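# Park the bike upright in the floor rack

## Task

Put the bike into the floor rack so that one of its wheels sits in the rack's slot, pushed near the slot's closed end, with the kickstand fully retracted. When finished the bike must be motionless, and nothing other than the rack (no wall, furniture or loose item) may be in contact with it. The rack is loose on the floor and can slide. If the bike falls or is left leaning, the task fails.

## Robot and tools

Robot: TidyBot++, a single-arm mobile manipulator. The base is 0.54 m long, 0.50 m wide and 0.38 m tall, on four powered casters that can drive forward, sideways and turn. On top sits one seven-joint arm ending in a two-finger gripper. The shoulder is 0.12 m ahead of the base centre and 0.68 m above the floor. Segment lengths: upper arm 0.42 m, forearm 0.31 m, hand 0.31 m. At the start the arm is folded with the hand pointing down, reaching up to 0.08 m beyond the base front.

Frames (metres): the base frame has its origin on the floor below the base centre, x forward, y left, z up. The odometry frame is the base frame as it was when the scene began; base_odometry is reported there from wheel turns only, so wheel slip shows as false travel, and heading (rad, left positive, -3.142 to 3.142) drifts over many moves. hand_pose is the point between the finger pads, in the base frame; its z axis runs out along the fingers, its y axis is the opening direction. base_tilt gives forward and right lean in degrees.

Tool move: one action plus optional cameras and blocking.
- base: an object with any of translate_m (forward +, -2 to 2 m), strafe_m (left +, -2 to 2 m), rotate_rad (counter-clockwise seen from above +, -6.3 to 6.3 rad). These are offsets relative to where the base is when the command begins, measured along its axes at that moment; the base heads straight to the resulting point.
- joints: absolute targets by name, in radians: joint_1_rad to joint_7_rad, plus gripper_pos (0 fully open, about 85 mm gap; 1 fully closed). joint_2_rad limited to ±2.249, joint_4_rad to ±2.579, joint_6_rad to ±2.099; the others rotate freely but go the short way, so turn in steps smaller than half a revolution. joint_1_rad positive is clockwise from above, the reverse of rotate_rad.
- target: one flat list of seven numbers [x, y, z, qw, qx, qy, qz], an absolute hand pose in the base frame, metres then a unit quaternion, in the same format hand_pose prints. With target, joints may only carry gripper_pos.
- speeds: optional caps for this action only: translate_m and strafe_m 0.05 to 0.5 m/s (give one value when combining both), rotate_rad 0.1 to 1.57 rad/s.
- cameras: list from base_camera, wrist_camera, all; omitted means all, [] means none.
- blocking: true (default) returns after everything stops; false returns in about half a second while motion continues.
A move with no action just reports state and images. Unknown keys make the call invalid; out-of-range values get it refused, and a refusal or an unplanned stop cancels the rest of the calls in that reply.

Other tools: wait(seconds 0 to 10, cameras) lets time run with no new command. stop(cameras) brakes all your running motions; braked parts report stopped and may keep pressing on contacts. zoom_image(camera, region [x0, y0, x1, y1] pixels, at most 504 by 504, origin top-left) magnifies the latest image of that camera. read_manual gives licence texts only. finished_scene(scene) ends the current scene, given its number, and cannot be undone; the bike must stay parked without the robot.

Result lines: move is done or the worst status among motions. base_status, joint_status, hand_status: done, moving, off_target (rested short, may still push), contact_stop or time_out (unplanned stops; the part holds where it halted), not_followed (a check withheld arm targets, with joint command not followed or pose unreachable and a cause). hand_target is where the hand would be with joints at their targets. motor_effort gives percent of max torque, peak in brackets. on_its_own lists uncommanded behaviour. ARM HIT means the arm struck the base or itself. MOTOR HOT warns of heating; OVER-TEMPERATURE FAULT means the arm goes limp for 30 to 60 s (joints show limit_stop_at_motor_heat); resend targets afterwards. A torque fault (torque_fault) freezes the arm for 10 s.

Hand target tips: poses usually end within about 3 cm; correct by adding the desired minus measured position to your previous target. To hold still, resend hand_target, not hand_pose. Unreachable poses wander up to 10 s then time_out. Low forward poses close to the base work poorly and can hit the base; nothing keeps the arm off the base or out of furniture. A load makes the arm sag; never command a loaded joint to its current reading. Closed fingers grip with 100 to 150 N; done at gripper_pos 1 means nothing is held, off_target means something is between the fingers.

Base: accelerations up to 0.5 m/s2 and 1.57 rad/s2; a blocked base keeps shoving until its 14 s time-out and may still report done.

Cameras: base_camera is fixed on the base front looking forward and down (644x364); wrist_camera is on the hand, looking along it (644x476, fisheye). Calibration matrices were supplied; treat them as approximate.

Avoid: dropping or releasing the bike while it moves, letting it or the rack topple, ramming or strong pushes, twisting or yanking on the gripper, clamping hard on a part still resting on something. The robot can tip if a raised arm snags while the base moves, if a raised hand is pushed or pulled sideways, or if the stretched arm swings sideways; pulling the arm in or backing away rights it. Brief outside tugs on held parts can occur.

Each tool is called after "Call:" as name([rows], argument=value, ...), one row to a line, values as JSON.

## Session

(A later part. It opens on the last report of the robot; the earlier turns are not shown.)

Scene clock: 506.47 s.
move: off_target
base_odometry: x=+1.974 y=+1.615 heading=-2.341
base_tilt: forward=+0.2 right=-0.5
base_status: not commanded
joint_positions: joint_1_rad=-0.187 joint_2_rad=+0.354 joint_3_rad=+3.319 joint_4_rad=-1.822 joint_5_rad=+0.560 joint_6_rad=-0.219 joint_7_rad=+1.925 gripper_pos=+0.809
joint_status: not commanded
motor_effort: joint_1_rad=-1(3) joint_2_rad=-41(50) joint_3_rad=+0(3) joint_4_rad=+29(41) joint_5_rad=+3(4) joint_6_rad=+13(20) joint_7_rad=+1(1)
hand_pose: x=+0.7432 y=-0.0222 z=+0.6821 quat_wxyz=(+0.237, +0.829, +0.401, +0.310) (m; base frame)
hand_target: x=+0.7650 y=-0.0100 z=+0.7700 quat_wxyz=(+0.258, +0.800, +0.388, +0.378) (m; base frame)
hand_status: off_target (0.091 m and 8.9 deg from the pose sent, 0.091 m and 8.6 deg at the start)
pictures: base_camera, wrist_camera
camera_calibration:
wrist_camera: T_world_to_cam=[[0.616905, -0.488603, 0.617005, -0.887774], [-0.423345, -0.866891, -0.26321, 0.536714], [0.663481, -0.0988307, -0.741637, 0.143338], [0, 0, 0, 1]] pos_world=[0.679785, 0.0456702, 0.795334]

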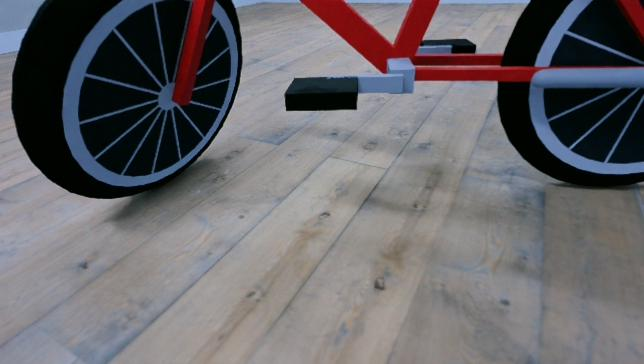

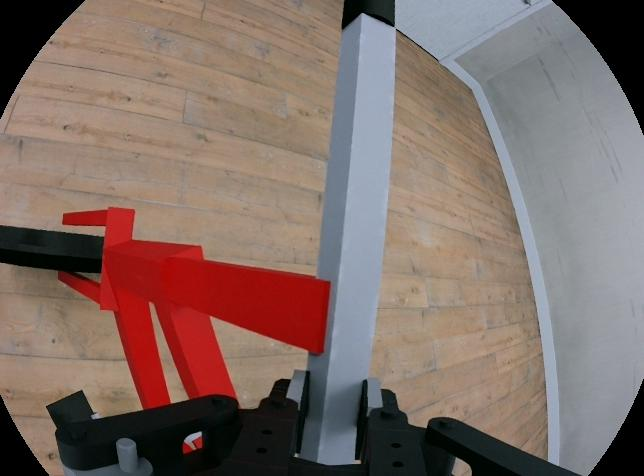

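Call:
move(target=[0.752, 0.0, 0.745, 0.293, 0.873, 0.267, 0.283])

Scene clock: 509.77 s.
move: off_target
base_odometry: x=+1.974 y=+1.615 heading=-2.341
base_tilt: forward=+0.2 right=-0.5
base_status: not commanded
joint_positions: joint_1_rad=-0.365 joint_2_rad=+0.415 joint_3_rad=+3.324 joint_4_rad=-1.660 joint_5_rad=+0.743 joint_6_rad=-0.637 joint_7_rad=+1.509 gripper_pos=+0.809
joint_status: not commanded
motor_effort: joint_1_rad=-1(5) joint_2_rad=-39(42) joint_3_rad=+3(3) joint_4_rad=+28(31) joint_5_rad=+7(7) joint_6_rad=+6(12) joint_7_rad=-1(1)
hand_pose: x=+0.7317 y=-0.0034 z=+0.6867 quat_wxyz=(+0.280, +0.880, +0.306, +0.231) (m; base frame)
hand_target: x=+0.7520 y=+0.0000 z=+0.7450 quat_wxyz=(+0.293, +0.873, +0.267, +0.283) (m; base frame)
hand_status: off_target (0.062 m and 7.7 deg from the pose sent, 0.067 m and 17.7 deg at the start)
pictures: base_camera, wrist_camera
camera_calibration:
wrist_camera: T_world_to_cam=[[0.523738, -0.608631, 0.596043, -0.792174], [-0.654363, -0.735421, -0.175969, 0.658931], [0.545442, -0.297867, -0.783433, 0.270608], [0, 0, 0, 1]] pos_world=[0.698471, 0.0830554, 0.800124]

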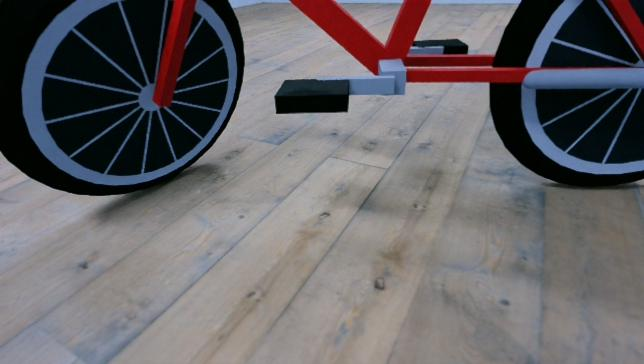

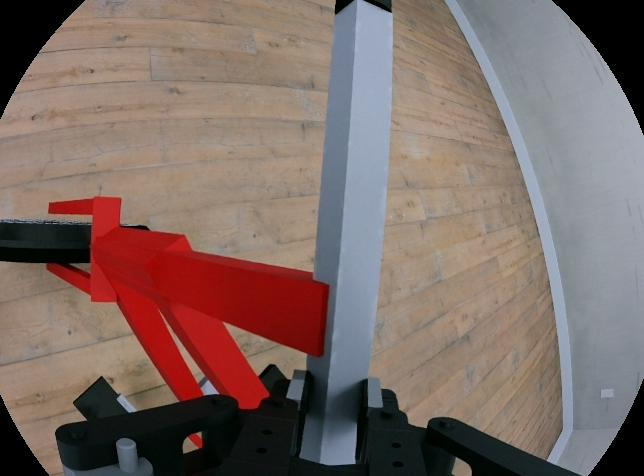

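Call:
move(target=[0.745, 0.015, 0.74, 0.319, 0.920, 0.137, 0.179])

Call:
move(target=[0.742, 0.025, 0.74, 0.335, 0.939, 0.004, 0.068])

Scene clock: 511.93 s.
move: off_target
base_odometry: x=+1.974 y=+1.615 heading=-2.341
base_tilt: forward=+0.3 right=-0.5
base_status: not commanded
joint_positions: joint_1_rad=-0.480 joint_2_rad=+0.604 joint_3_rad=+3.350 joint_4_rad=-1.302 joint_5_rad=+0.641 joint_6_rad=-1.080 joint_7_rad=+1.443 gripper_pos=+0.809
joint_status: not commanded
motor_effort: joint_1_rad=+0(3) joint_2_rad=-46(46) joint_3_rad=+7(7) joint_4_rad=+26(30) joint_5_rad=+11(11) joint_6_rad=+2(6) joint_7_rad=-1(2)
hand_pose: x=+0.7439 y=+0.0285 z=+0.6924 quat_wxyz=(+0.321, +0.912, +0.212, +0.144) (m; base frame)
hand_target: x=+0.7450 y=+0.0150 z=+0.7400 quat_wxyz=(+0.319, +0.920, +0.137, +0.179) (m; base frame)
hand_status: off_target (0.050 m and 9.6 deg from the pose sent, 0.058 m and 21.3 deg at the start)
pictures: base_camera, wrist_camera
camera_calibration:
wrist_camera: T_world_to_cam=[[0.412777, -0.688967, 0.595769, -0.697512], [-0.829485, -0.554546, -0.0665883, 0.740797], [0.376258, -0.466695, -0.800391, 0.42033], [0, 0, 0, 1]] pos_world=[0.744245, 0.126409, 0.801312]

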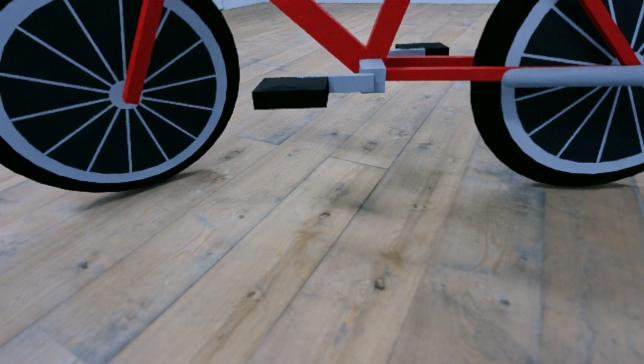

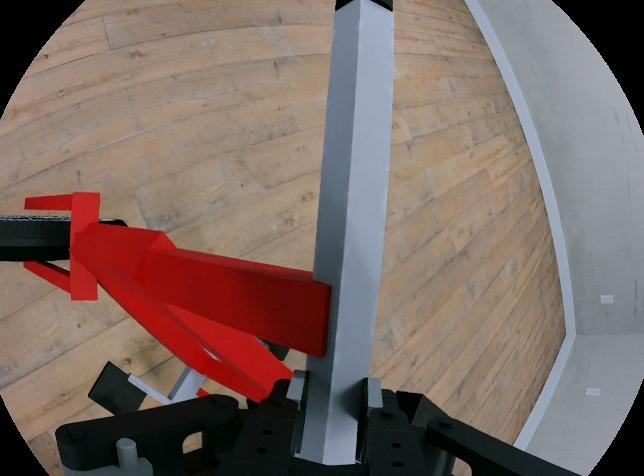

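Scene clock: 513.97 s.
move: off_target
base_odometry: x=+1.974 y=+1.615 heading=-2.341
base_tilt: forward=+0.3 right=-0.5
base_status: not commanded
joint_positions: joint_1_rad=-0.480 joint_2_rad=+0.867 joint_3_rad=+3.431 joint_4_rad=-0.763 joint_5_rad=+0.467 joint_6_rad=-1.574 joint_7_rad=+1.443 gripper_pos=+0.809
joint_status: not commanded
motor_effort: joint_1_rad=+1(3) joint_2_rad=-50(52) joint_3_rad=+8(8) joint_4_rad=+22(27) joint_5_rad=+11(13) joint_6_rad=-1(3) joint_7_rad=-1(2)
hand_pose: x=+0.7523 y=+0.0450 z=+0.6991 quat_wxyz=(+0.333, +0.938, +0.078, +0.050) (m; base frame)
hand_target: x=+0.7420 y=+0.0250 z=+0.7400 quat_wxyz=(+0.335, +0.940, +0.004, +0.068) (m; base frame)
hand_status: off_target (0.047 m and 8.7 deg from the pose sent, 0.048 m and 25.7 deg at the start)
pictures: base_camera, wrist_camera
camera_calibration:
wrist_camera: T_world_to_cam=[[0.224388, -0.788436, 0.572729, -0.531377], [-0.96468, -0.262937, 0.0159822, 0.788168], [0.137991, -0.556086, -0.819589, 0.626929], [0, 0, 0, 1]] pos_world=[0.793055, 0.136909, 0.805563]

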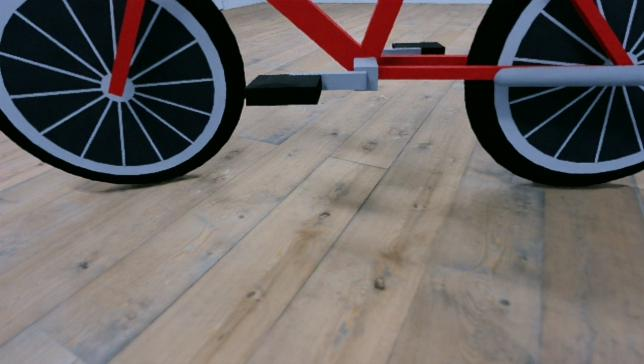

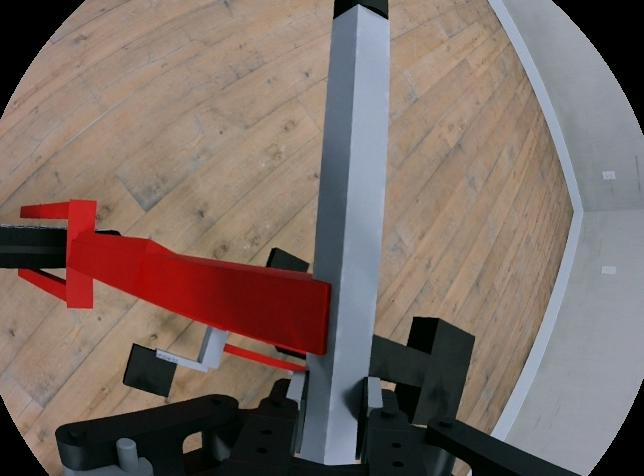

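Call:
move(target=[0.742, 0.03, 0.725, 0.340, 0.936, -0.078, 0.039])

Call:
move(base={"strafe_m": -0.3, "translate_m": -0.026}, speeds={"strafe_m": 0.15})

Scene clock: 518.90 s.
move: off_target
base_odometry: x=+1.974 y=+1.615 heading=-2.341
base_tilt: forward=+0.2 right=-0.5
base_status: not commanded
joint_positions: joint_1_rad=-0.438 joint_2_rad=+0.968 joint_3_rad=+3.502 joint_4_rad=-0.487 joint_5_rad=+0.432 joint_6_rad=-1.781 joint_7_rad=+1.367 gripper_pos=+0.999
joint_status: not commanded
on_its_own: gripper_pos moved +0.190 to your old target +1.000
motor_effort: joint_1_rad=+1(11) joint_2_rad=-44(51) joint_3_rad=+4(8) joint_4_rad=+16(23) joint_5_rad=+6(12) joint_6_rad=+0(2) joint_7_rad=+1(2)
hand_pose: x=+0.7580 y=+0.0277 z=+0.7263 quat_wxyz=(+0.349, +0.935, -0.031, +0.051) (m; base frame)
hand_target: x=+0.7420 y=+0.0300 z=+0.7250 quat_wxyz=(+0.340, +0.936, -0.078, +0.039) (m; base frame)
hand_status: off_target (0.016 m and 5.7 deg from the pose sent, 0.032 m and 17.9 deg at the start)
pictures: base_camera, wrist_camera
camera_calibration:
wrist_camera: T_world_to_cam=[[0.0161824, -0.800623, 0.59895, -0.422709], [-0.996487, -0.0621389, -0.0561388, 0.859601], [0.0821641, -0.595937, -0.798816, 0.667121], [0, 0, 0, 1]] pos_world=[0.808609, 0.112546, 0.834346]

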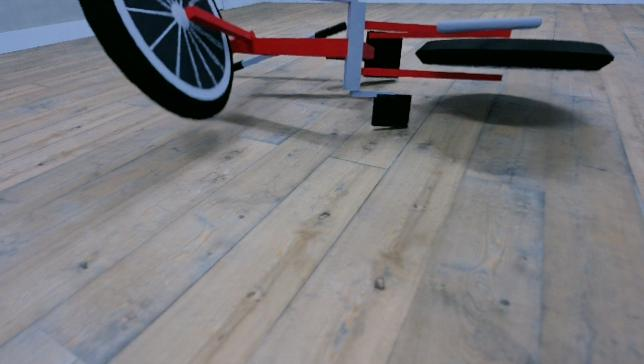

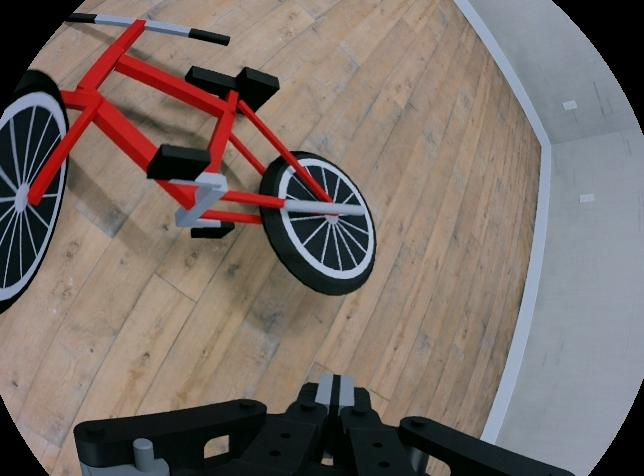

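Scene clock: 521.67 s.
move: done
base_odometry: x=+1.777 y=+1.843 heading=-2.341
base_tilt: forward=+0.3 right=-0.5
base_status: done
joint_positions: joint_1_rad=-0.434 joint_2_rad=+0.969 joint_3_rad=+3.503 joint_4_rad=-0.487 joint_5_rad=+0.429 joint_6_rad=-1.783 joint_7_rad=+1.367 gripper_pos=+0.999
joint_status: not commanded
motor_effort: joint_1_rad=+0(4) joint_2_rad=-44(45) joint_3_rad=+5(5) joint_4_rad=+16(17) joint_5_rad=+7(7) joint_6_rad=+0(1) joint_7_rad=+1(1)
hand_pose: x=+0.7575 y=+0.0247 z=+0.7261 quat_wxyz=(+0.349, +0.935, -0.034, +0.049) (m; base frame)
hand_target: x=+0.7420 y=+0.0300 z=+0.7250 quat_wxyz=(+0.340, +0.936, -0.078, +0.039) (m; base frame)
hand_status: not commanded
pictures: base_camera, wrist_camera
camera_calibration:
wrist_camera: T_world_to_cam=[[0.0116577, -0.801417, 0.597992, -0.420815], [-0.996958, -0.0554031, -0.0548148, 0.858138], [0.0770602, -0.595534, -0.799625, 0.6697], [0, 0, 0, 1]] pos_world=[0.808826, 0.109124, 0.834192]

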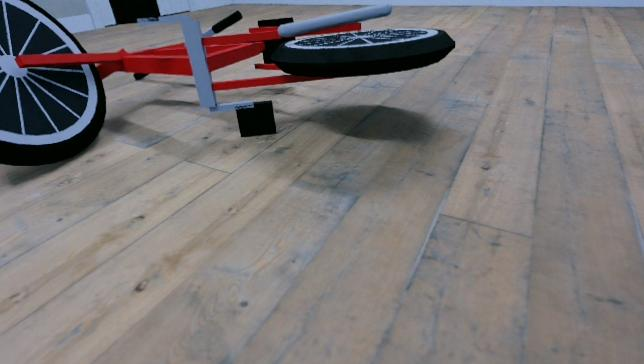

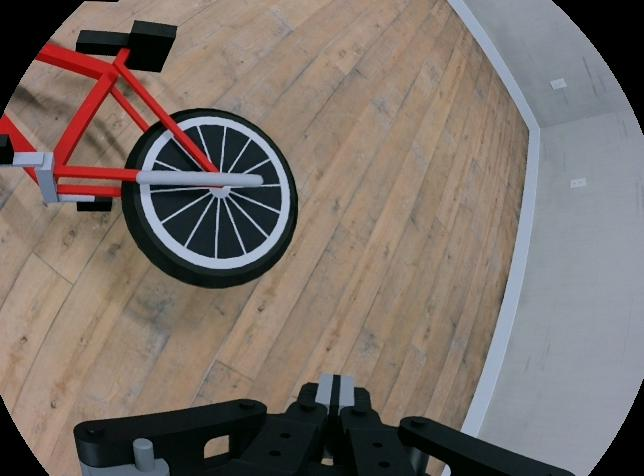

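Call:
move(joints={"joint_1_rad": 0, "joint_2_rad": 0.0, "joint_3_rad": 3.14, "joint_4_rad": -1.4, "joint_5_rad": 0, "joint_6_rad": -1.3, "joint_7_rad": 1.57, "gripper_pos": 0}, base={"strafe_m": 0.3})

Scene clock: 525.27 s.
move: done
base_odometry: x=+1.992 y=+1.634 heading=-2.341
base_tilt: forward=+0.2 right=-0.5
base_status: done
joint_positions: joint_1_rad=-0.013 joint_2_rad=+0.008 joint_3_rad=+3.164 joint_4_rad=-1.373 joint_5_rad=+0.038 joint_6_rad=-1.359 joint_7_rad=+1.496 gripper_pos=+0.000
joint_status: all done
motor_effort: joint_1_rad=+0(3) joint_2_rad=-18(48) joint_3_rad=+0(5) joint_4_rad=+20(20) joint_5_rad=+1(7) joint_6_rad=+3(4) joint_7_rad=+1(2)
hand_pose: x=+0.5528 y=-0.0140 z=+0.8753 quat_wxyz=(+0.012, +0.979, -0.041, +0.200) (m; base frame)
hand_target: x=+0.5618 y=+0.0021 z=+0.8746 quat_wxyz=(+0.000, +0.976, +0.000, +0.219) (m; base frame)
hand_status: not commanded
pictures: base_camera, wrist_camera
camera_calibration:
wrist_camera: T_world_to_cam=[[0.0406089, -0.998928, -0.0222174, -0.0145634], [-0.917103, -0.0284386, -0.397636, 0.916449], [0.396578, 0.0365232, -0.917274, 0.716882], [0, 0, 0, 1]] pos_world=[0.55677, -0.014668, 1.02167]

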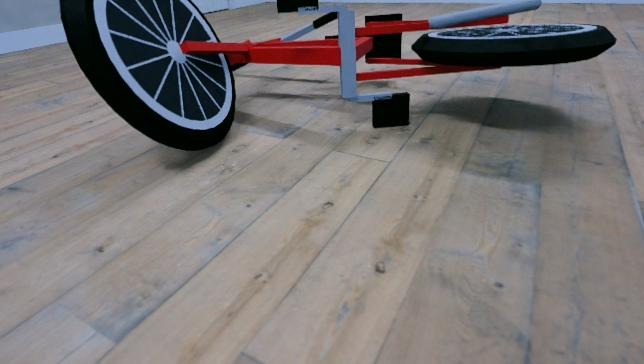

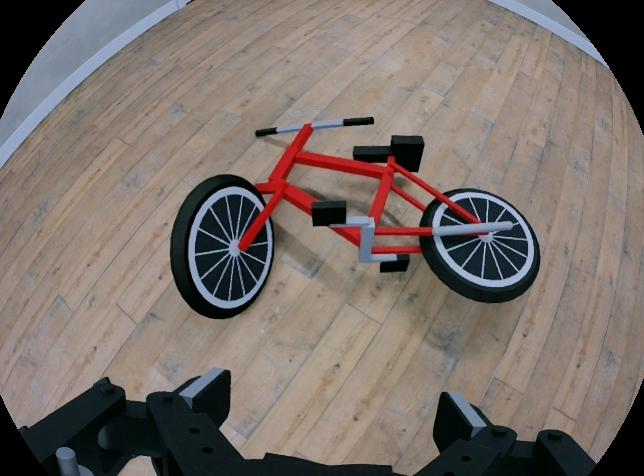

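Call:
move(base={"translate_m": -0.34, "strafe_m": 0.366, "rotate_rad": 0.545}, joints={"joint_1_rad": 0, "joint_2_rad": 0.0, "joint_3_rad": 3.14, "joint_4_rad": -1.5, "joint_5_rad": 0, "joint_6_rad": -1.6, "joint_7_rad": 1.57})

Scene clock: 532.90 s.
move: done
base_odometry: x=+2.492 y=+1.623 heading=-1.795
base_tilt: forward=+0.2 right=-0.5
base_status: done
joint_positions: joint_1_rad=-0.002 joint_2_rad=+0.008 joint_3_rad=+3.150 joint_4_rad=-1.482 joint_5_rad=+0.027 joint_6_rad=-1.553 joint_7_rad=+1.497 gripper_pos=+0.000
joint_status: all done
motor_effort: joint_1_rad=+0(4) joint_2_rad=-16(21) joint_3_rad=+0(3) joint_4_rad=+18(20) joint_5_rad=+1(2) joint_6_rad=+1(5) joint_7_rad=+1(2)
hand_pose: x=+0.4664 y=-0.0091 z=+0.8181 quat_wxyz=(+0.012, +0.998, -0.041, +0.049) (m; base frame)
hand_target: x=+0.4455 y=+0.0019 z=+0.8138 quat_wxyz=(+0.000, +1.000, +0.000, +0.021) (m; base frame)
hand_status: not commanded
pictures: base_camera, wrist_camera
camera_calibration:
wrist_camera: T_world_to_cam=[[0.0287227, -0.998489, -0.0468402, 0.0181901], [-0.994, -0.0235831, -0.106807, 0.612602], [0.105541, 0.049627, -0.993176, 0.896465], [0, 0, 0, 1]] pos_world=[0.513791, -0.0118791, 0.95663]

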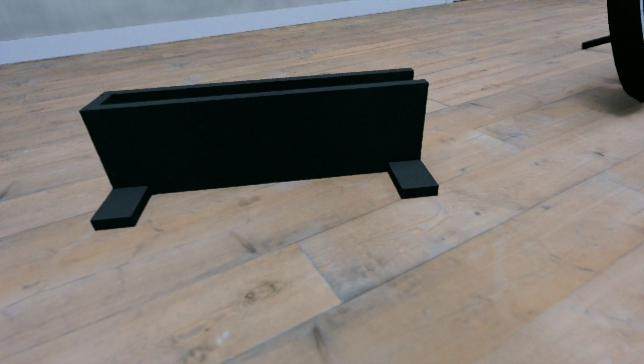

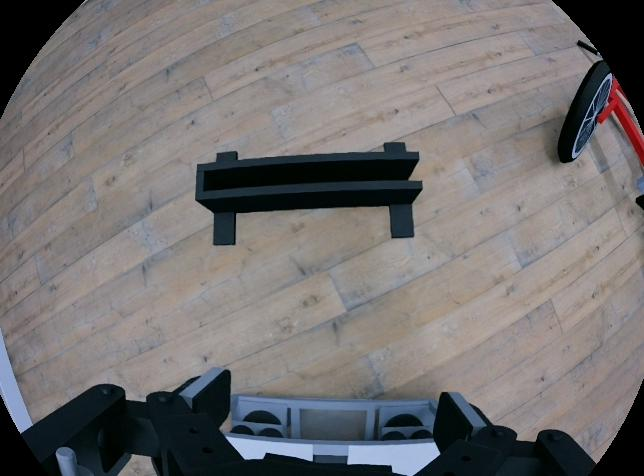

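Call:
move(target=[0.735, 0.035, 0.28, 0.0, 0.707, -0.707, 0.0], joints={"gripper_pos": 0.4})

Scene clock: 537.00 s.
move: off_target
base_odometry: x=+2.492 y=+1.623 heading=-1.795
base_tilt: forward=+0.2 right=-0.5
base_status: not commanded
joint_positions: joint_1_rad=-0.183 joint_2_rad=+1.251 joint_3_rad=+3.427 joint_4_rad=-1.156 joint_5_rad=-0.377 joint_6_rad=-0.866 joint_7_rad=+0.272 gripper_pos=+0.400
joint_status: all done
motor_effort: joint_1_rad=+1(1) joint_2_rad=-44(47) joint_3_rad=+3(4) joint_4_rad=+11(18) joint_5_rad=+0(2) joint_6_rad=-1(2) joint_7_rad=+1(1)
hand_pose: x=+0.7059 y=+0.0338 z=+0.2779 quat_wxyz=(+0.025, +0.737, -0.674, -0.032) (m; base frame)
hand_target: x=+0.7350 y=+0.0350 z=+0.2800 quat_wxyz=(+0.000, +0.707, -0.707, +0.000) (m; base frame)
hand_status: off_target (0.029 m and 6.9 deg from the pose sent, 0.603 m and 85.5 deg at the start)
pictures: base_camera, wrist_camera
camera_calibration:
wrist_camera: T_world_to_cam=[[-0.981508, -0.191416, 0.00129646, 0.701335], [-0.191386, 0.981436, 0.0124138, 0.16028], [-0.0036486, 0.0119361, -0.999922, 0.412772], [0, 0, 0, 1]] pos_world=[0.720548, -0.0279842, 0.409841]

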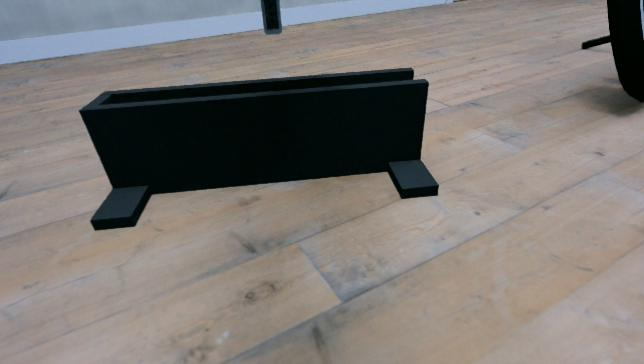

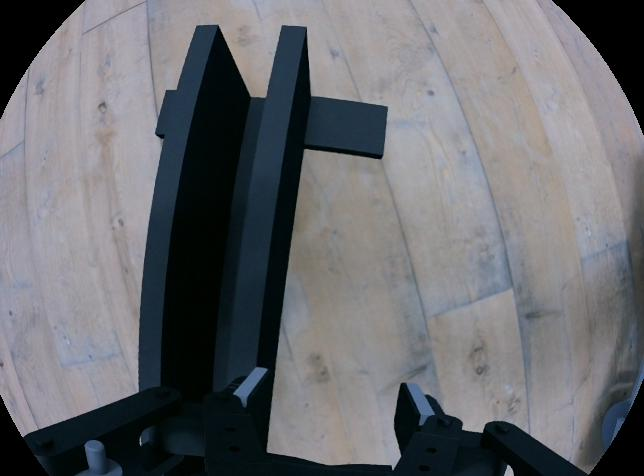

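Call:
move(target=[0.775, 0.036, 0.215, 0.0, 0.707, -0.707, 0.0])

Scene clock: 539.97 s.
move: off_target
base_odometry: x=+2.492 y=+1.623 heading=-1.795
base_tilt: forward=+0.2 right=-0.5
base_status: not commanded
joint_positions: joint_1_rad=-0.160 joint_2_rad=+1.457 joint_3_rad=+3.427 joint_4_rad=-0.848 joint_5_rad=-0.378 joint_6_rad=-0.865 joint_7_rad=+0.184 gripper_pos=+0.400
joint_status: not commanded
motor_effort: joint_1_rad=+0(2) joint_2_rad=-46(49) joint_3_rad=+3(4) joint_4_rad=+12(14) joint_5_rad=+1(2) joint_6_rad=+0(1) joint_7_rad=+1(1)
hand_pose: x=+0.7756 y=+0.0394 z=+0.2136 quat_wxyz=(-0.005, +0.729, -0.685, +0.004) (m; base frame)
hand_target: x=+0.7750 y=+0.0360 z=+0.2150 quat_wxyz=(+0.000, +0.707, -0.707, +0.000) (m; base frame)
hand_status: off_target (0.004 m and 3.6 deg from the pose sent, 0.093 m and 6.9 deg at the start)
pictures: base_camera, wrist_camera
camera_calibration:
wrist_camera: T_world_to_cam=[[-0.982343, -0.164662, -0.0888188, 0.789785], [-0.164444, 0.986338, -0.00982243, 0.152629], [0.0892227, 0.00495668, -0.995999, 0.276074], [0, 0, 0, 1]] pos_world=[0.776306, -0.0218649, 0.346616]

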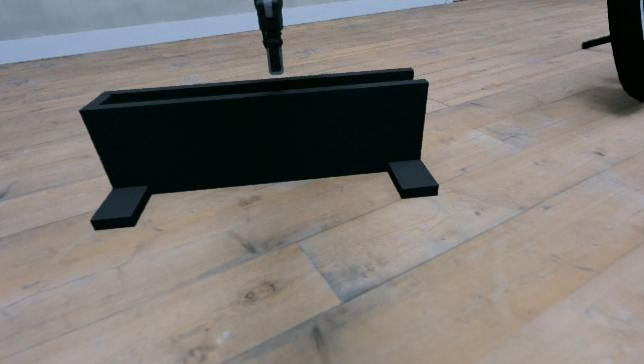

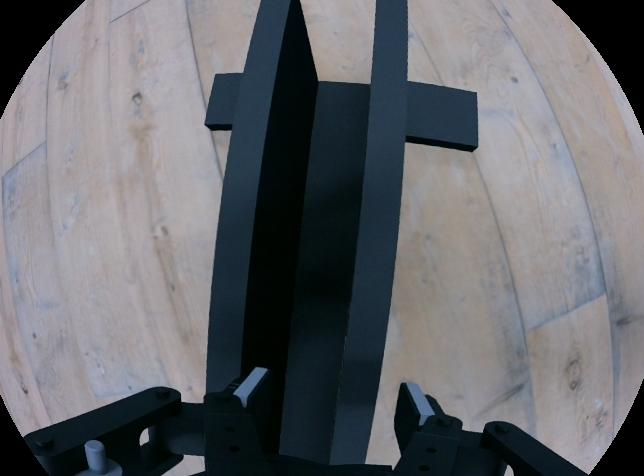

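Call:
move(target=[0.762, 0.036, 0.15, 0.0, 0.707, -0.707, 0.0], cameras=["wrist_camera"])

Call:
move(joints={"gripper_pos": 1.0}, cameras=["wrist_camera"])

Scene clock: 541.67 s.
move: off_target
base_odometry: x=+2.492 y=+1.623 heading=-1.795
base_tilt: forward=+0.2 right=-0.5
base_status: not commanded
joint_positions: joint_1_rad=-0.158 joint_2_rad=+1.575 joint_3_rad=+3.425 joint_4_rad=-0.806 joint_5_rad=-0.378 joint_6_rad=-0.850 joint_7_rad=+0.183 gripper_pos=+0.400
joint_status: not commanded
motor_effort: joint_1_rad=+0(1) joint_2_rad=-46(50) joint_3_rad=+3(3) joint_4_rad=+11(13) joint_5_rad=+1(2) joint_6_rad=-1(3) joint_7_rad=+1(1)
hand_pose: x=+0.7426 y=+0.0355 z=+0.1469 quat_wxyz=(+0.021, +0.732, -0.681, -0.015) (m; base frame)
hand_target: x=+0.7620 y=+0.0360 z=+0.1500 quat_wxyz=(+0.000, +0.707, -0.707, +0.000) (m; base frame)
hand_status: off_target (0.020 m and 5.1 deg from the pose sent, 0.065 m and 3.6 deg at the start)
pictures: wrist_camera
camera_calibration:
wrist_camera: T_world_to_cam=[[-0.984221, -0.17516, -0.025055, 0.743197], [-0.174932, 0.984519, -0.0110381, 0.158374], [0.0266005, -0.00648102, -0.999625, 0.260054], [0, 0, 0, 1]] pos_world=[0.752257, -0.0240577, 0.280325]

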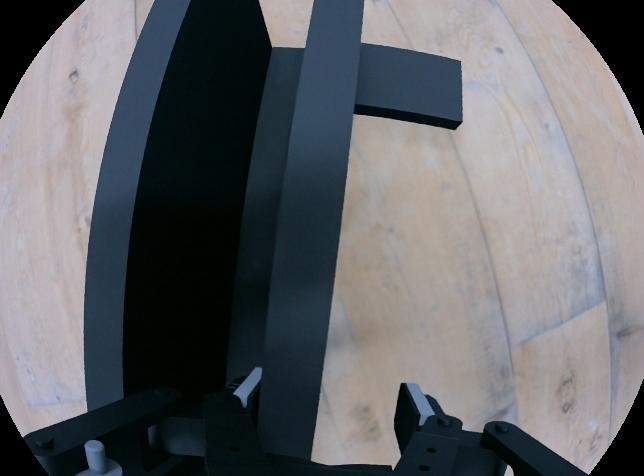

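Scene clock: 542.53 s.
move: off_target
base_odometry: x=+2.492 y=+1.623 heading=-1.795
base_tilt: forward=+0.2 right=-0.5
base_status: not commanded
joint_positions: joint_1_rad=-0.157 joint_2_rad=+1.573 joint_3_rad=+3.425 joint_4_rad=-0.796 joint_5_rad=-0.378 joint_6_rad=-0.843 joint_7_rad=+0.181 gripper_pos=+0.803
joint_status: gripper_pos off_target (ended at +0.803, target +1.000)
motor_effort: joint_1_rad=+1(1) joint_2_rad=-45(49) joint_3_rad=+3(3) joint_4_rad=+10(12) joint_5_rad=+1(2) joint_6_rad=-2(3) joint_7_rad=+1(3)
hand_pose: x=+0.7515 y=+0.0361 z=+0.1502 quat_wxyz=(+0.014, +0.732, -0.681, -0.008) (m; base frame)
hand_target: x=+0.7620 y=+0.0360 z=+0.1500 quat_wxyz=(+0.000, +0.707, -0.707, +0.000) (m; base frame)
hand_status: not commanded
pictures: wrist_camera
camera_calibration:
wrist_camera: T_world_to_cam=[[-0.983689, -0.174312, -0.0443906, 0.754536], [-0.173897, 0.984677, -0.0130776, 0.158938], [0.04599, -0.00514488, -0.998929, 0.248398], [0, 0, 0, 1]] pos_world=[0.758444, -0.0237, 0.283705]

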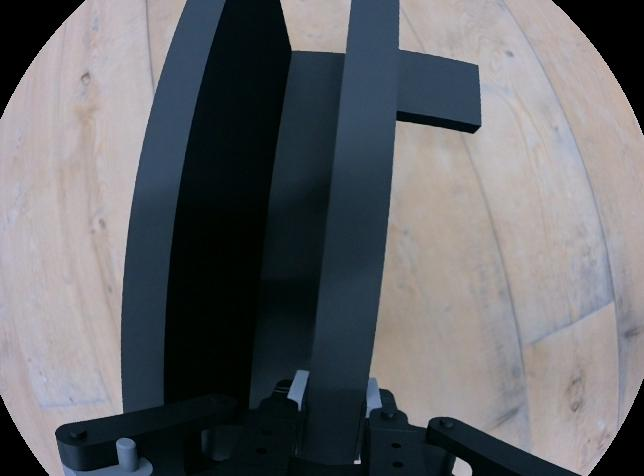

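Call:
move(base={"translate_m": 0.612, "strafe_m": 0.226, "rotate_rad": -0.576}, speeds={"translate_m": 0.2, "rotate_rad": 0.18})

Scene clock: 548.80 s.
move: done
base_odometry: x=+2.576 y=+0.976 heading=-2.371
base_tilt: forward=+0.2 right=-0.5
base_status: done
joint_positions: joint_1_rad=-0.145 joint_2_rad=+1.572 joint_3_rad=+3.416 joint_4_rad=-0.796 joint_5_rad=-0.377 joint_6_rad=-0.842 joint_7_rad=+0.179 gripper_pos=+0.803
joint_status: not commanded
motor_effort: joint_1_rad=+0(6) joint_2_rad=-47(47) joint_3_rad=+2(5) joint_4_rad=+10(13) joint_5_rad=+0(3) joint_6_rad=-3(4) joint_7_rad=+1(2)
hand_pose: x=+0.7521 y=+0.0333 z=+0.1504 quat_wxyz=(+0.010, +0.727, -0.686, -0.011) (m; base frame)
hand_target: x=+0.7620 y=+0.0360 z=+0.1500 quat_wxyz=(+0.000, +0.707, -0.707, +0.000) (m; base frame)
hand_status: not commanded
pictures: base_camera, wrist_camera
camera_calibration:
wrist_camera: T_world_to_cam=[[-0.985957, -0.16031, -0.0467809, 0.756309], [-0.160271, 0.987062, -0.00462445, 0.150176], [0.046917, 0.00293808, -0.998894, 0.247607], [0, 0, 0, 1]] pos_world=[0.75814, -0.0277162, 0.283409]

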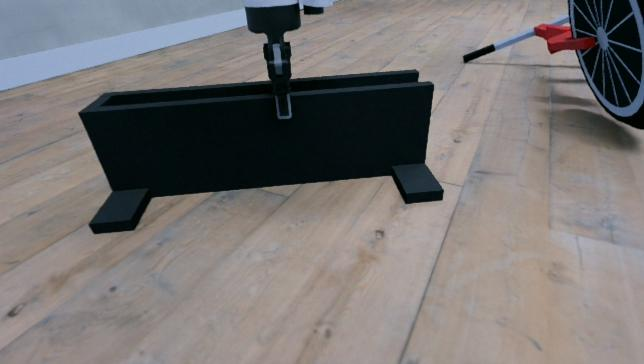

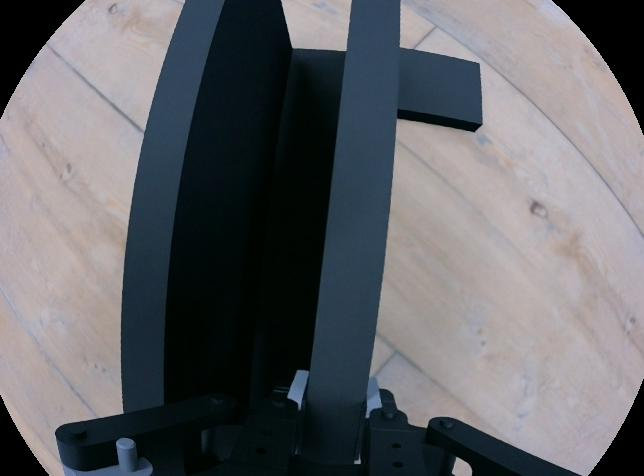

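Call:
move(joints={"gripper_pos": 0.4}, cameras=[])

Call:
move(target=[0.745, 0.036, 0.27, 0.0, 0.707, -0.707, 0.0], cameras=[])

Call:
move(joints={"joint_1_rad": 0, "joint_2_rad": 0.0, "joint_3_rad": 3.14, "joint_4_rad": -1.4, "joint_5_rad": 0, "joint_6_rad": -1.3, "joint_7_rad": 1.57})

Scene clock: 550.37 s.
move: done
base_odometry: x=+2.576 y=+0.976 heading=-2.371
base_tilt: forward=+0.2 right=-0.5
base_status: not commanded
joint_positions: joint_1_rad=-0.145 joint_2_rad=+1.572 joint_3_rad=+3.416 joint_4_rad=-0.796 joint_5_rad=-0.377 joint_6_rad=-0.842 joint_7_rad=+0.179 gripper_pos=+0.400
joint_status: all done
motor_effort: joint_1_rad=+1(2) joint_2_rad=-46(48) joint_3_rad=+2(3) joint_4_rad=+11(13) joint_5_rad=+1(2) joint_6_rad=+0(4) joint_7_rad=+1(1)
hand_pose: x=+0.7521 y=+0.0333 z=+0.1503 quat_wxyz=(+0.010, +0.727, -0.686, -0.011) (m; base frame)
hand_target: x=+0.7620 y=+0.0360 z=+0.1500 quat_wxyz=(+0.000, +0.707, -0.707, +0.000) (m; base frame)
hand_status: not commanded
pictures: none
No camera images: "cameras" was empty.

Scene clock: 552.03 s.
move: done
base_odometry: x=+2.576 y=+0.976 heading=-2.371
base_tilt: forward=+0.2 right=-0.5
base_status: not commanded
joint_positions: joint_1_rad=-0.175 joint_2_rad=+1.291 joint_3_rad=+3.418 joint_4_rad=-1.054 joint_5_rad=-0.377 joint_6_rad=-0.842 joint_7_rad=+0.179 gripper_pos=+0.400
joint_status: not commanded
motor_effort: joint_1_rad=+1(1) joint_2_rad=-45(49) joint_3_rad=+3(3) joint_4_rad=+12(13) joint_5_rad=+0(2) joint_6_rad=+0(1) joint_7_rad=+1(1)
hand_pose: x=+0.7499 y=+0.0408 z=+0.2737 quat_wxyz=(-0.005, +0.714, -0.701, -0.004) (m; base frame)
hand_target: x=+0.7450 y=+0.0360 z=+0.2700 quat_wxyz=(+0.000, +0.707, -0.707, +0.000) (m; base frame)
hand_status: done (0.008 m and 1.3 deg from the pose sent, 0.120 m and 3.7 deg at the start)
pictures: none
No camera images: "cameras" was empty.

Scene clock: 554.93 s.
move: done
base_odometry: x=+2.576 y=+0.976 heading=-2.371
base_tilt: forward=+0.2 right=-0.5
base_status: not commanded
joint_positions: joint_1_rad=-0.014 joint_2_rad=+0.006 joint_3_rad=+3.164 joint_4_rad=-1.373 joint_5_rad=-0.037 joint_6_rad=-1.242 joint_7_rad=+1.495 gripper_pos=+0.400
joint_status: all done
motor_effort: joint_1_rad=+1(2) joint_2_rad=-19(49) joint_3_rad=+0(4) joint_4_rad=+20(21) joint_5_rad=+0(2) joint_6_rad=+4(5) joint_7_rad=+1(2)
hand_pose: x=+0.5851 y=+0.0085 z=+0.8928 quat_wxyz=(-0.027, +0.965, -0.042, +0.257) (m; base frame)
hand_target: x=+0.5618 y=+0.0021 z=+0.8746 quat_wxyz=(+0.000, +0.976, +0.000, +0.219) (m; base frame)
hand_status: not commanded
pictures: base_camera, wrist_camera
camera_calibration:
wrist_camera: T_world_to_cam=[[0.0612519, -0.994146, -0.0890041, 0.0544816], [-0.862192, -0.00777382, -0.506523, 1.01861], [0.502865, 0.107764, -0.857621, 0.603298], [0, 0, 0, 1]] pos_world=[0.571521, -0.00293265, 1.0382]

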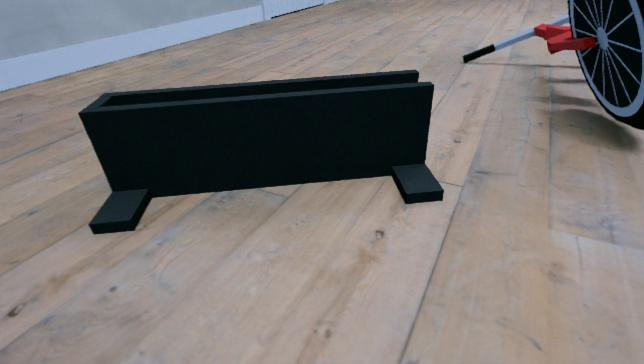

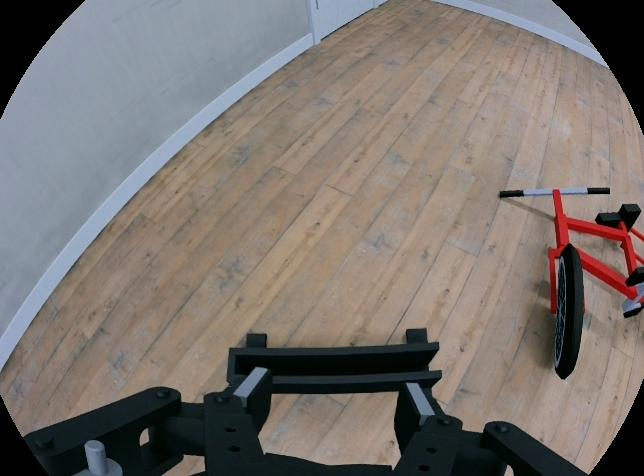

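Call:
move(base={"translate_m": 0.2, "strafe_m": 1.0, "rotate_rad": -0.365}, joints={"joint_1_rad": 0, "joint_2_rad": -0.4, "joint_3_rad": 3.14, "joint_4_rad": -2.1, "joint_5_rad": 0, "joint_6_rad": -0.8, "joint_7_rad": 1.57})

Scene clock: 563.83 s.
move: done
base_odometry: x=+3.129 y=+0.119 heading=-2.737
base_tilt: forward=+0.2 right=-0.5
base_status: done
joint_positions: joint_1_rad=+0.002 joint_2_rad=-0.388 joint_3_rad=+3.156 joint_4_rad=-2.075 joint_5_rad=-0.026 joint_6_rad=-0.858 joint_7_rad=+1.497 gripper_pos=+0.400
joint_status: all done
motor_effort: joint_1_rad=+1(3) joint_2_rad=-5(19) joint_3_rad=+0(3) joint_4_rad=+21(22) joint_5_rad=+0(3) joint_6_rad=+4(7) joint_7_rad=+1(2)
hand_pose: x=+0.4473 y=+0.0022 z=+0.7776 quat_wxyz=(-0.023, +0.955, -0.049, +0.293) (m; base frame)
hand_target: x=+0.4532 y=+0.0019 z=+0.7794 quat_wxyz=(+0.000, +0.949, +0.000, +0.315) (m; base frame)
hand_status: not commanded
pictures: base_camera, wrist_camera
camera_calibration:
wrist_camera: T_world_to_cam=[[0.049935, -0.995698, -0.0780461, 0.0429106], [-0.82158, 0.00348216, -0.570083, 0.872557], [0.567903, 0.0925882, -0.817872, 0.514463], [0, 0, 0, 1]] pos_world=[0.422567, -0.00794559, 0.921544]

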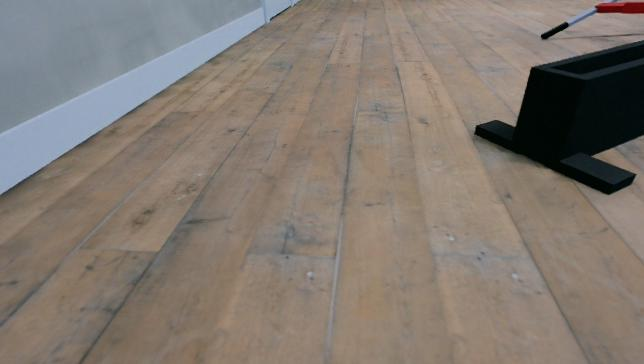

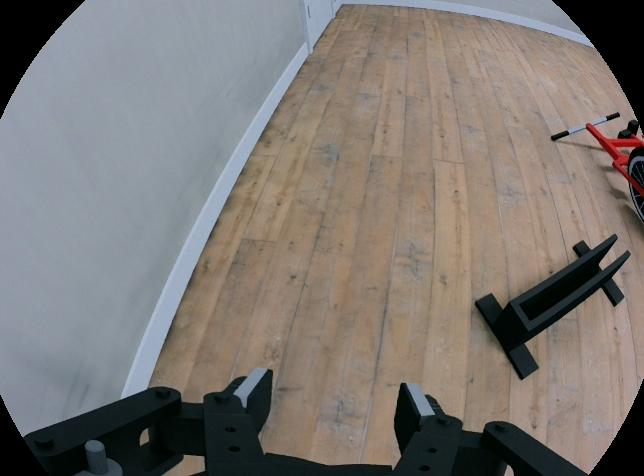

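Call:
move(base={"translate_m": 1.5, "strafe_m": 0.05})

Call:
move(base={"translate_m": 0.85, "strafe_m": -0.92, "rotate_rad": -2.775}, joints={"joint_1_rad": 0, "joint_2_rad": 0.0, "joint_3_rad": 3.14, "joint_4_rad": -1.5, "joint_5_rad": 0, "joint_6_rad": -1.4, "joint_7_rad": 1.57, "gripper_pos": 0.3})

Scene clock: 568.97 s.
move: done
base_odometry: x=+1.770 y=-0.518 heading=-2.737
base_tilt: forward=+0.2 right=-0.5
base_status: done
joint_positions: joint_1_rad=+0.002 joint_2_rad=-0.396 joint_3_rad=+3.156 joint_4_rad=-2.076 joint_5_rad=-0.026 joint_6_rad=-0.853 joint_7_rad=+1.497 gripper_pos=+0.400
joint_status: not commanded
motor_effort: joint_1_rad=+1(2) joint_2_rad=-4(6) joint_3_rad=+0(1) joint_4_rad=+20(22) joint_5_rad=-1(1) joint_6_rad=+4(6) joint_7_rad=+1(1)
hand_pose: x=+0.4474 y=+0.0021 z=+0.7806 quat_wxyz=(-0.023, +0.953, -0.048, +0.299) (m; base frame)
hand_target: x=+0.4532 y=+0.0019 z=+0.7794 quat_wxyz=(+0.000, +0.949, +0.000, +0.315) (m; base frame)
hand_status: not commanded
pictures: base_camera, wrist_camera
camera_calibration:
wrist_camera: T_world_to_cam=[[0.0507814, -0.995713, -0.0773105, 0.0421484], [-0.814569, 0.00349454, -0.580056, 0.879084], [0.57784, 0.0924308, -0.810899, 0.507001], [0, 0, 0, 1]] pos_world=[0.420969, -0.00796678, 0.924303]

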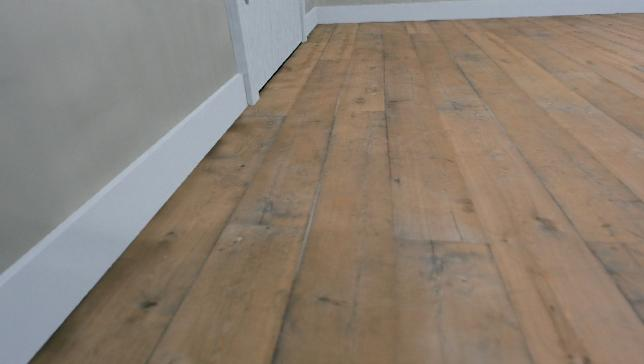

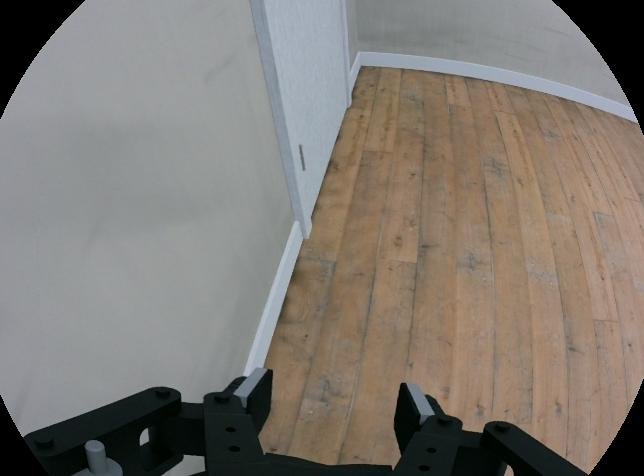

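Scene clock: 573.37 s.
move: done
base_odometry: x=+0.626 y=-0.007 heading=+0.771
base_tilt: forward=+0.2 right=-0.5
base_status: done
joint_positions: joint_1_rad=+0.000 joint_2_rad=-0.004 joint_3_rad=+3.149 joint_4_rad=-1.514 joint_5_rad=-0.026 joint_6_rad=-1.344 joint_7_rad=+1.497 gripper_pos=+0.300
joint_status: all done
motor_effort: joint_1_rad=+0(3) joint_2_rad=-17(20) joint_3_rad=+0(3) joint_4_rad=+19(23) joint_5_rad=+0(3) joint_6_rad=+2(7) joint_7_rad=+1(1)
hand_pose: x=+0.5195 y=+0.0064 z=+0.8232 quat_wxyz=(-0.018, +0.989, -0.041, +0.143) (m; base frame)
hand_target: x=+0.5070 y=+0.0020 z=+0.8226 quat_wxyz=(+0.000, +0.993, +0.000, +0.121) (m; base frame)
hand_status: not commanded
pictures: base_camera, wrist_camera
camera_calibration:
wrist_camera: T_world_to_cam=[[0.0451683, -0.994846, -0.0907861, 0.0600594], [-0.955935, -0.016654, -0.293105, 0.799805], [0.290082, 0.100025, -0.95176, 0.764861], [0, 0, 0, 1]] pos_world=[0.539977, -0.00343523, 0.967844]

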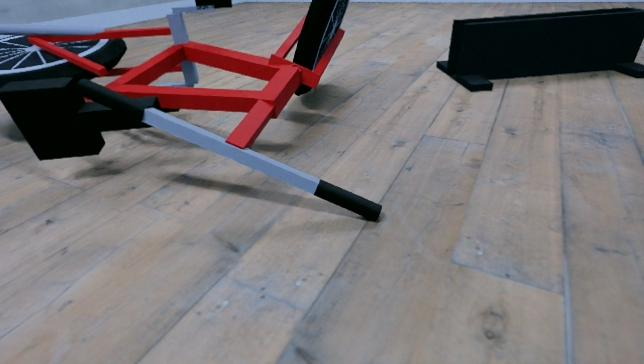

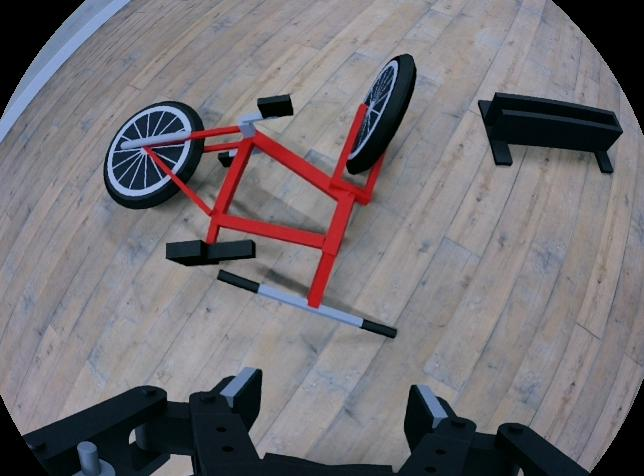

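Call:
move(base={"translate_m": -0.10, "strafe_m": -0.115}, target=[0.60, 0.10, 0.28, 0.27, 0.72, 0.465, 0.437], cameras=[])

Call:
move(target=[0.64, 0.125, 0.13, 0.309, 0.672, 0.403, 0.538])

Scene clock: 581.90 s.
move: off_target
base_odometry: x=+0.634 y=-0.159 heading=+0.771
base_tilt: forward=+0.2 right=-0.5
base_status: done
joint_positions: joint_1_rad=-0.835 joint_2_rad=+1.646 joint_3_rad=+3.498 joint_4_rad=-2.208 joint_5_rad=-0.435 joint_6_rad=+1.400 joint_7_rad=+1.849 gripper_pos=+0.300
joint_status: not commanded
motor_effort: joint_1_rad=+0(2) joint_2_rad=-27(36) joint_3_rad=+7(8) joint_4_rad=-8(20) joint_5_rad=-4(6) joint_6_rad=+6(6) joint_7_rad=+1(1)
hand_pose: x=+0.5931 y=+0.1038 z=+0.2597 quat_wxyz=(+0.235, +0.759, +0.432, +0.426) (m; base frame)
hand_target: x=+0.6000 y=+0.1000 z=+0.2800 quat_wxyz=(+0.270, +0.721, +0.465, +0.437) (m; base frame)
hand_status: off_target (0.022 m and 7.2 deg from the pose sent, 0.557 m and 82.7 deg at the start)
pictures: none
No camera images: "cameras" was empty.

Scene clock: 583.87 s.
move: off_target
base_odometry: x=+0.634 y=-0.159 heading=+0.771
base_tilt: forward=+0.2 right=-0.5
base_status: not commanded
joint_positions: joint_1_rad=-0.891 joint_2_rad=+2.082 joint_3_rad=+3.483 joint_4_rad=-1.541 joint_5_rad=-0.832 joint_6_rad=+1.401 joint_7_rad=+1.991 gripper_pos=+0.300
joint_status: not commanded
motor_effort: joint_1_rad=+0(1) joint_2_rad=-26(29) joint_3_rad=+8(8) joint_4_rad=-5(8) joint_5_rad=-4(6) joint_6_rad=+8(8) joint_7_rad=+1(1)
hand_pose: x=+0.6461 y=+0.1211 z=+0.1351 quat_wxyz=(+0.290, +0.683, +0.391, +0.545) (m; base frame)
hand_target: x=+0.6400 y=+0.1250 z=+0.1300 quat_wxyz=(+0.309, +0.672, +0.403, +0.538) (m; base frame)
hand_status: off_target (0.009 m and 2.9 deg from the pose sent, 0.140 m and 18.7 deg at the start)
pictures: base_camera, wrist_camera
camera_calibration:
wrist_camera: T_world_to_cam=[[0.300544, -0.430985, 0.850838, -0.254554], [-0.0680393, -0.899496, -0.431599, 0.27295], [0.951338, 0.071824, -0.299662, -0.450166], [0, 0, 0, 1]] pos_world=[0.523336, 0.168141, 0.199492]

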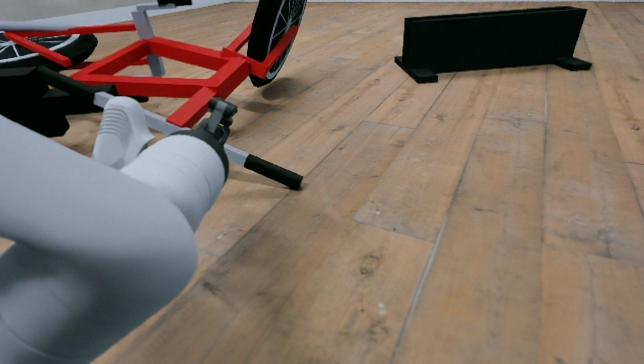

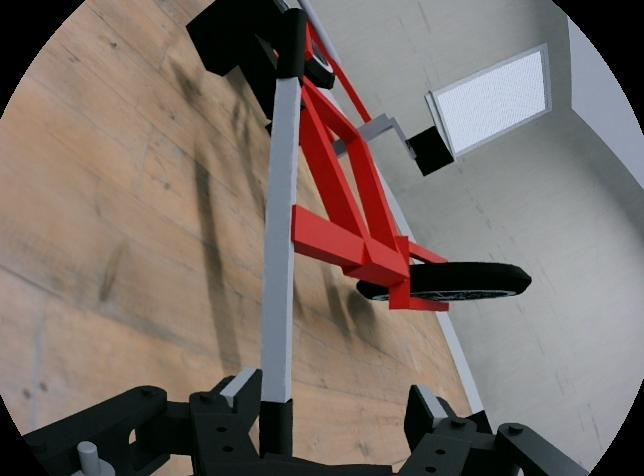

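Call:
move(target=[0.70, 0.150, 0.08, 0.290, 0.685, 0.379, 0.549])

Scene clock: 586.07 s.
move: off_target
base_odometry: x=+0.634 y=-0.159 heading=+0.771
base_tilt: forward=+0.2 right=-0.5
base_status: not commanded
joint_positions: joint_1_rad=-0.730 joint_2_rad=+2.126 joint_3_rad=+3.427 joint_4_rad=-1.196 joint_5_rad=-0.789 joint_6_rad=+1.372 joint_7_rad=+2.190 gripper_pos=+0.300
joint_status: not commanded
motor_effort: joint_1_rad=+0(2) joint_2_rad=-31(31) joint_3_rad=+6(8) joint_4_rad=+0(5) joint_5_rad=-2(5) joint_6_rad=+8(8) joint_7_rad=+1(1)
hand_pose: x=+0.7087 y=+0.1472 z=+0.1095 quat_wxyz=(+0.288, +0.676, +0.347, +0.583) (m; base frame)
hand_target: x=+0.7000 y=+0.1500 z=+0.0800 quat_wxyz=(+0.290, +0.686, +0.379, +0.549) (m; base frame)
hand_status: off_target (0.031 m and 5.5 deg from the pose sent, 0.082 m and 1.5 deg at the start)
pictures: base_camera, wrist_camera
camera_calibration:
wrist_camera: T_world_to_cam=[[0.215676, -0.504003, 0.83634, -0.167827], [-0.0569781, -0.861534, -0.504492, 0.284197], [0.974801, 0.0611541, -0.21453, -0.543589], [0, 0, 0, 1]] pos_world=[0.58228, 0.193502, 0.16712]

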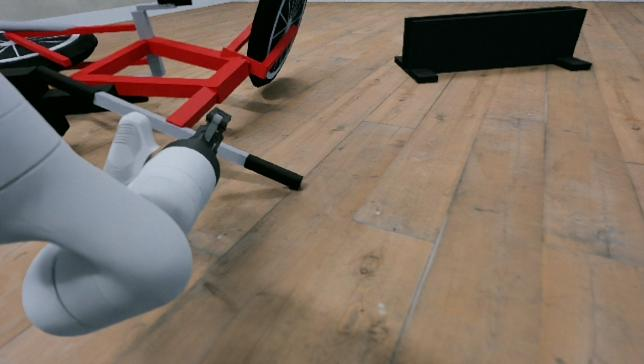

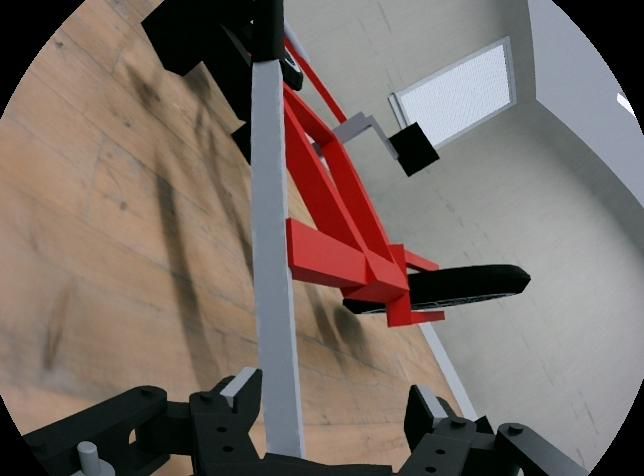

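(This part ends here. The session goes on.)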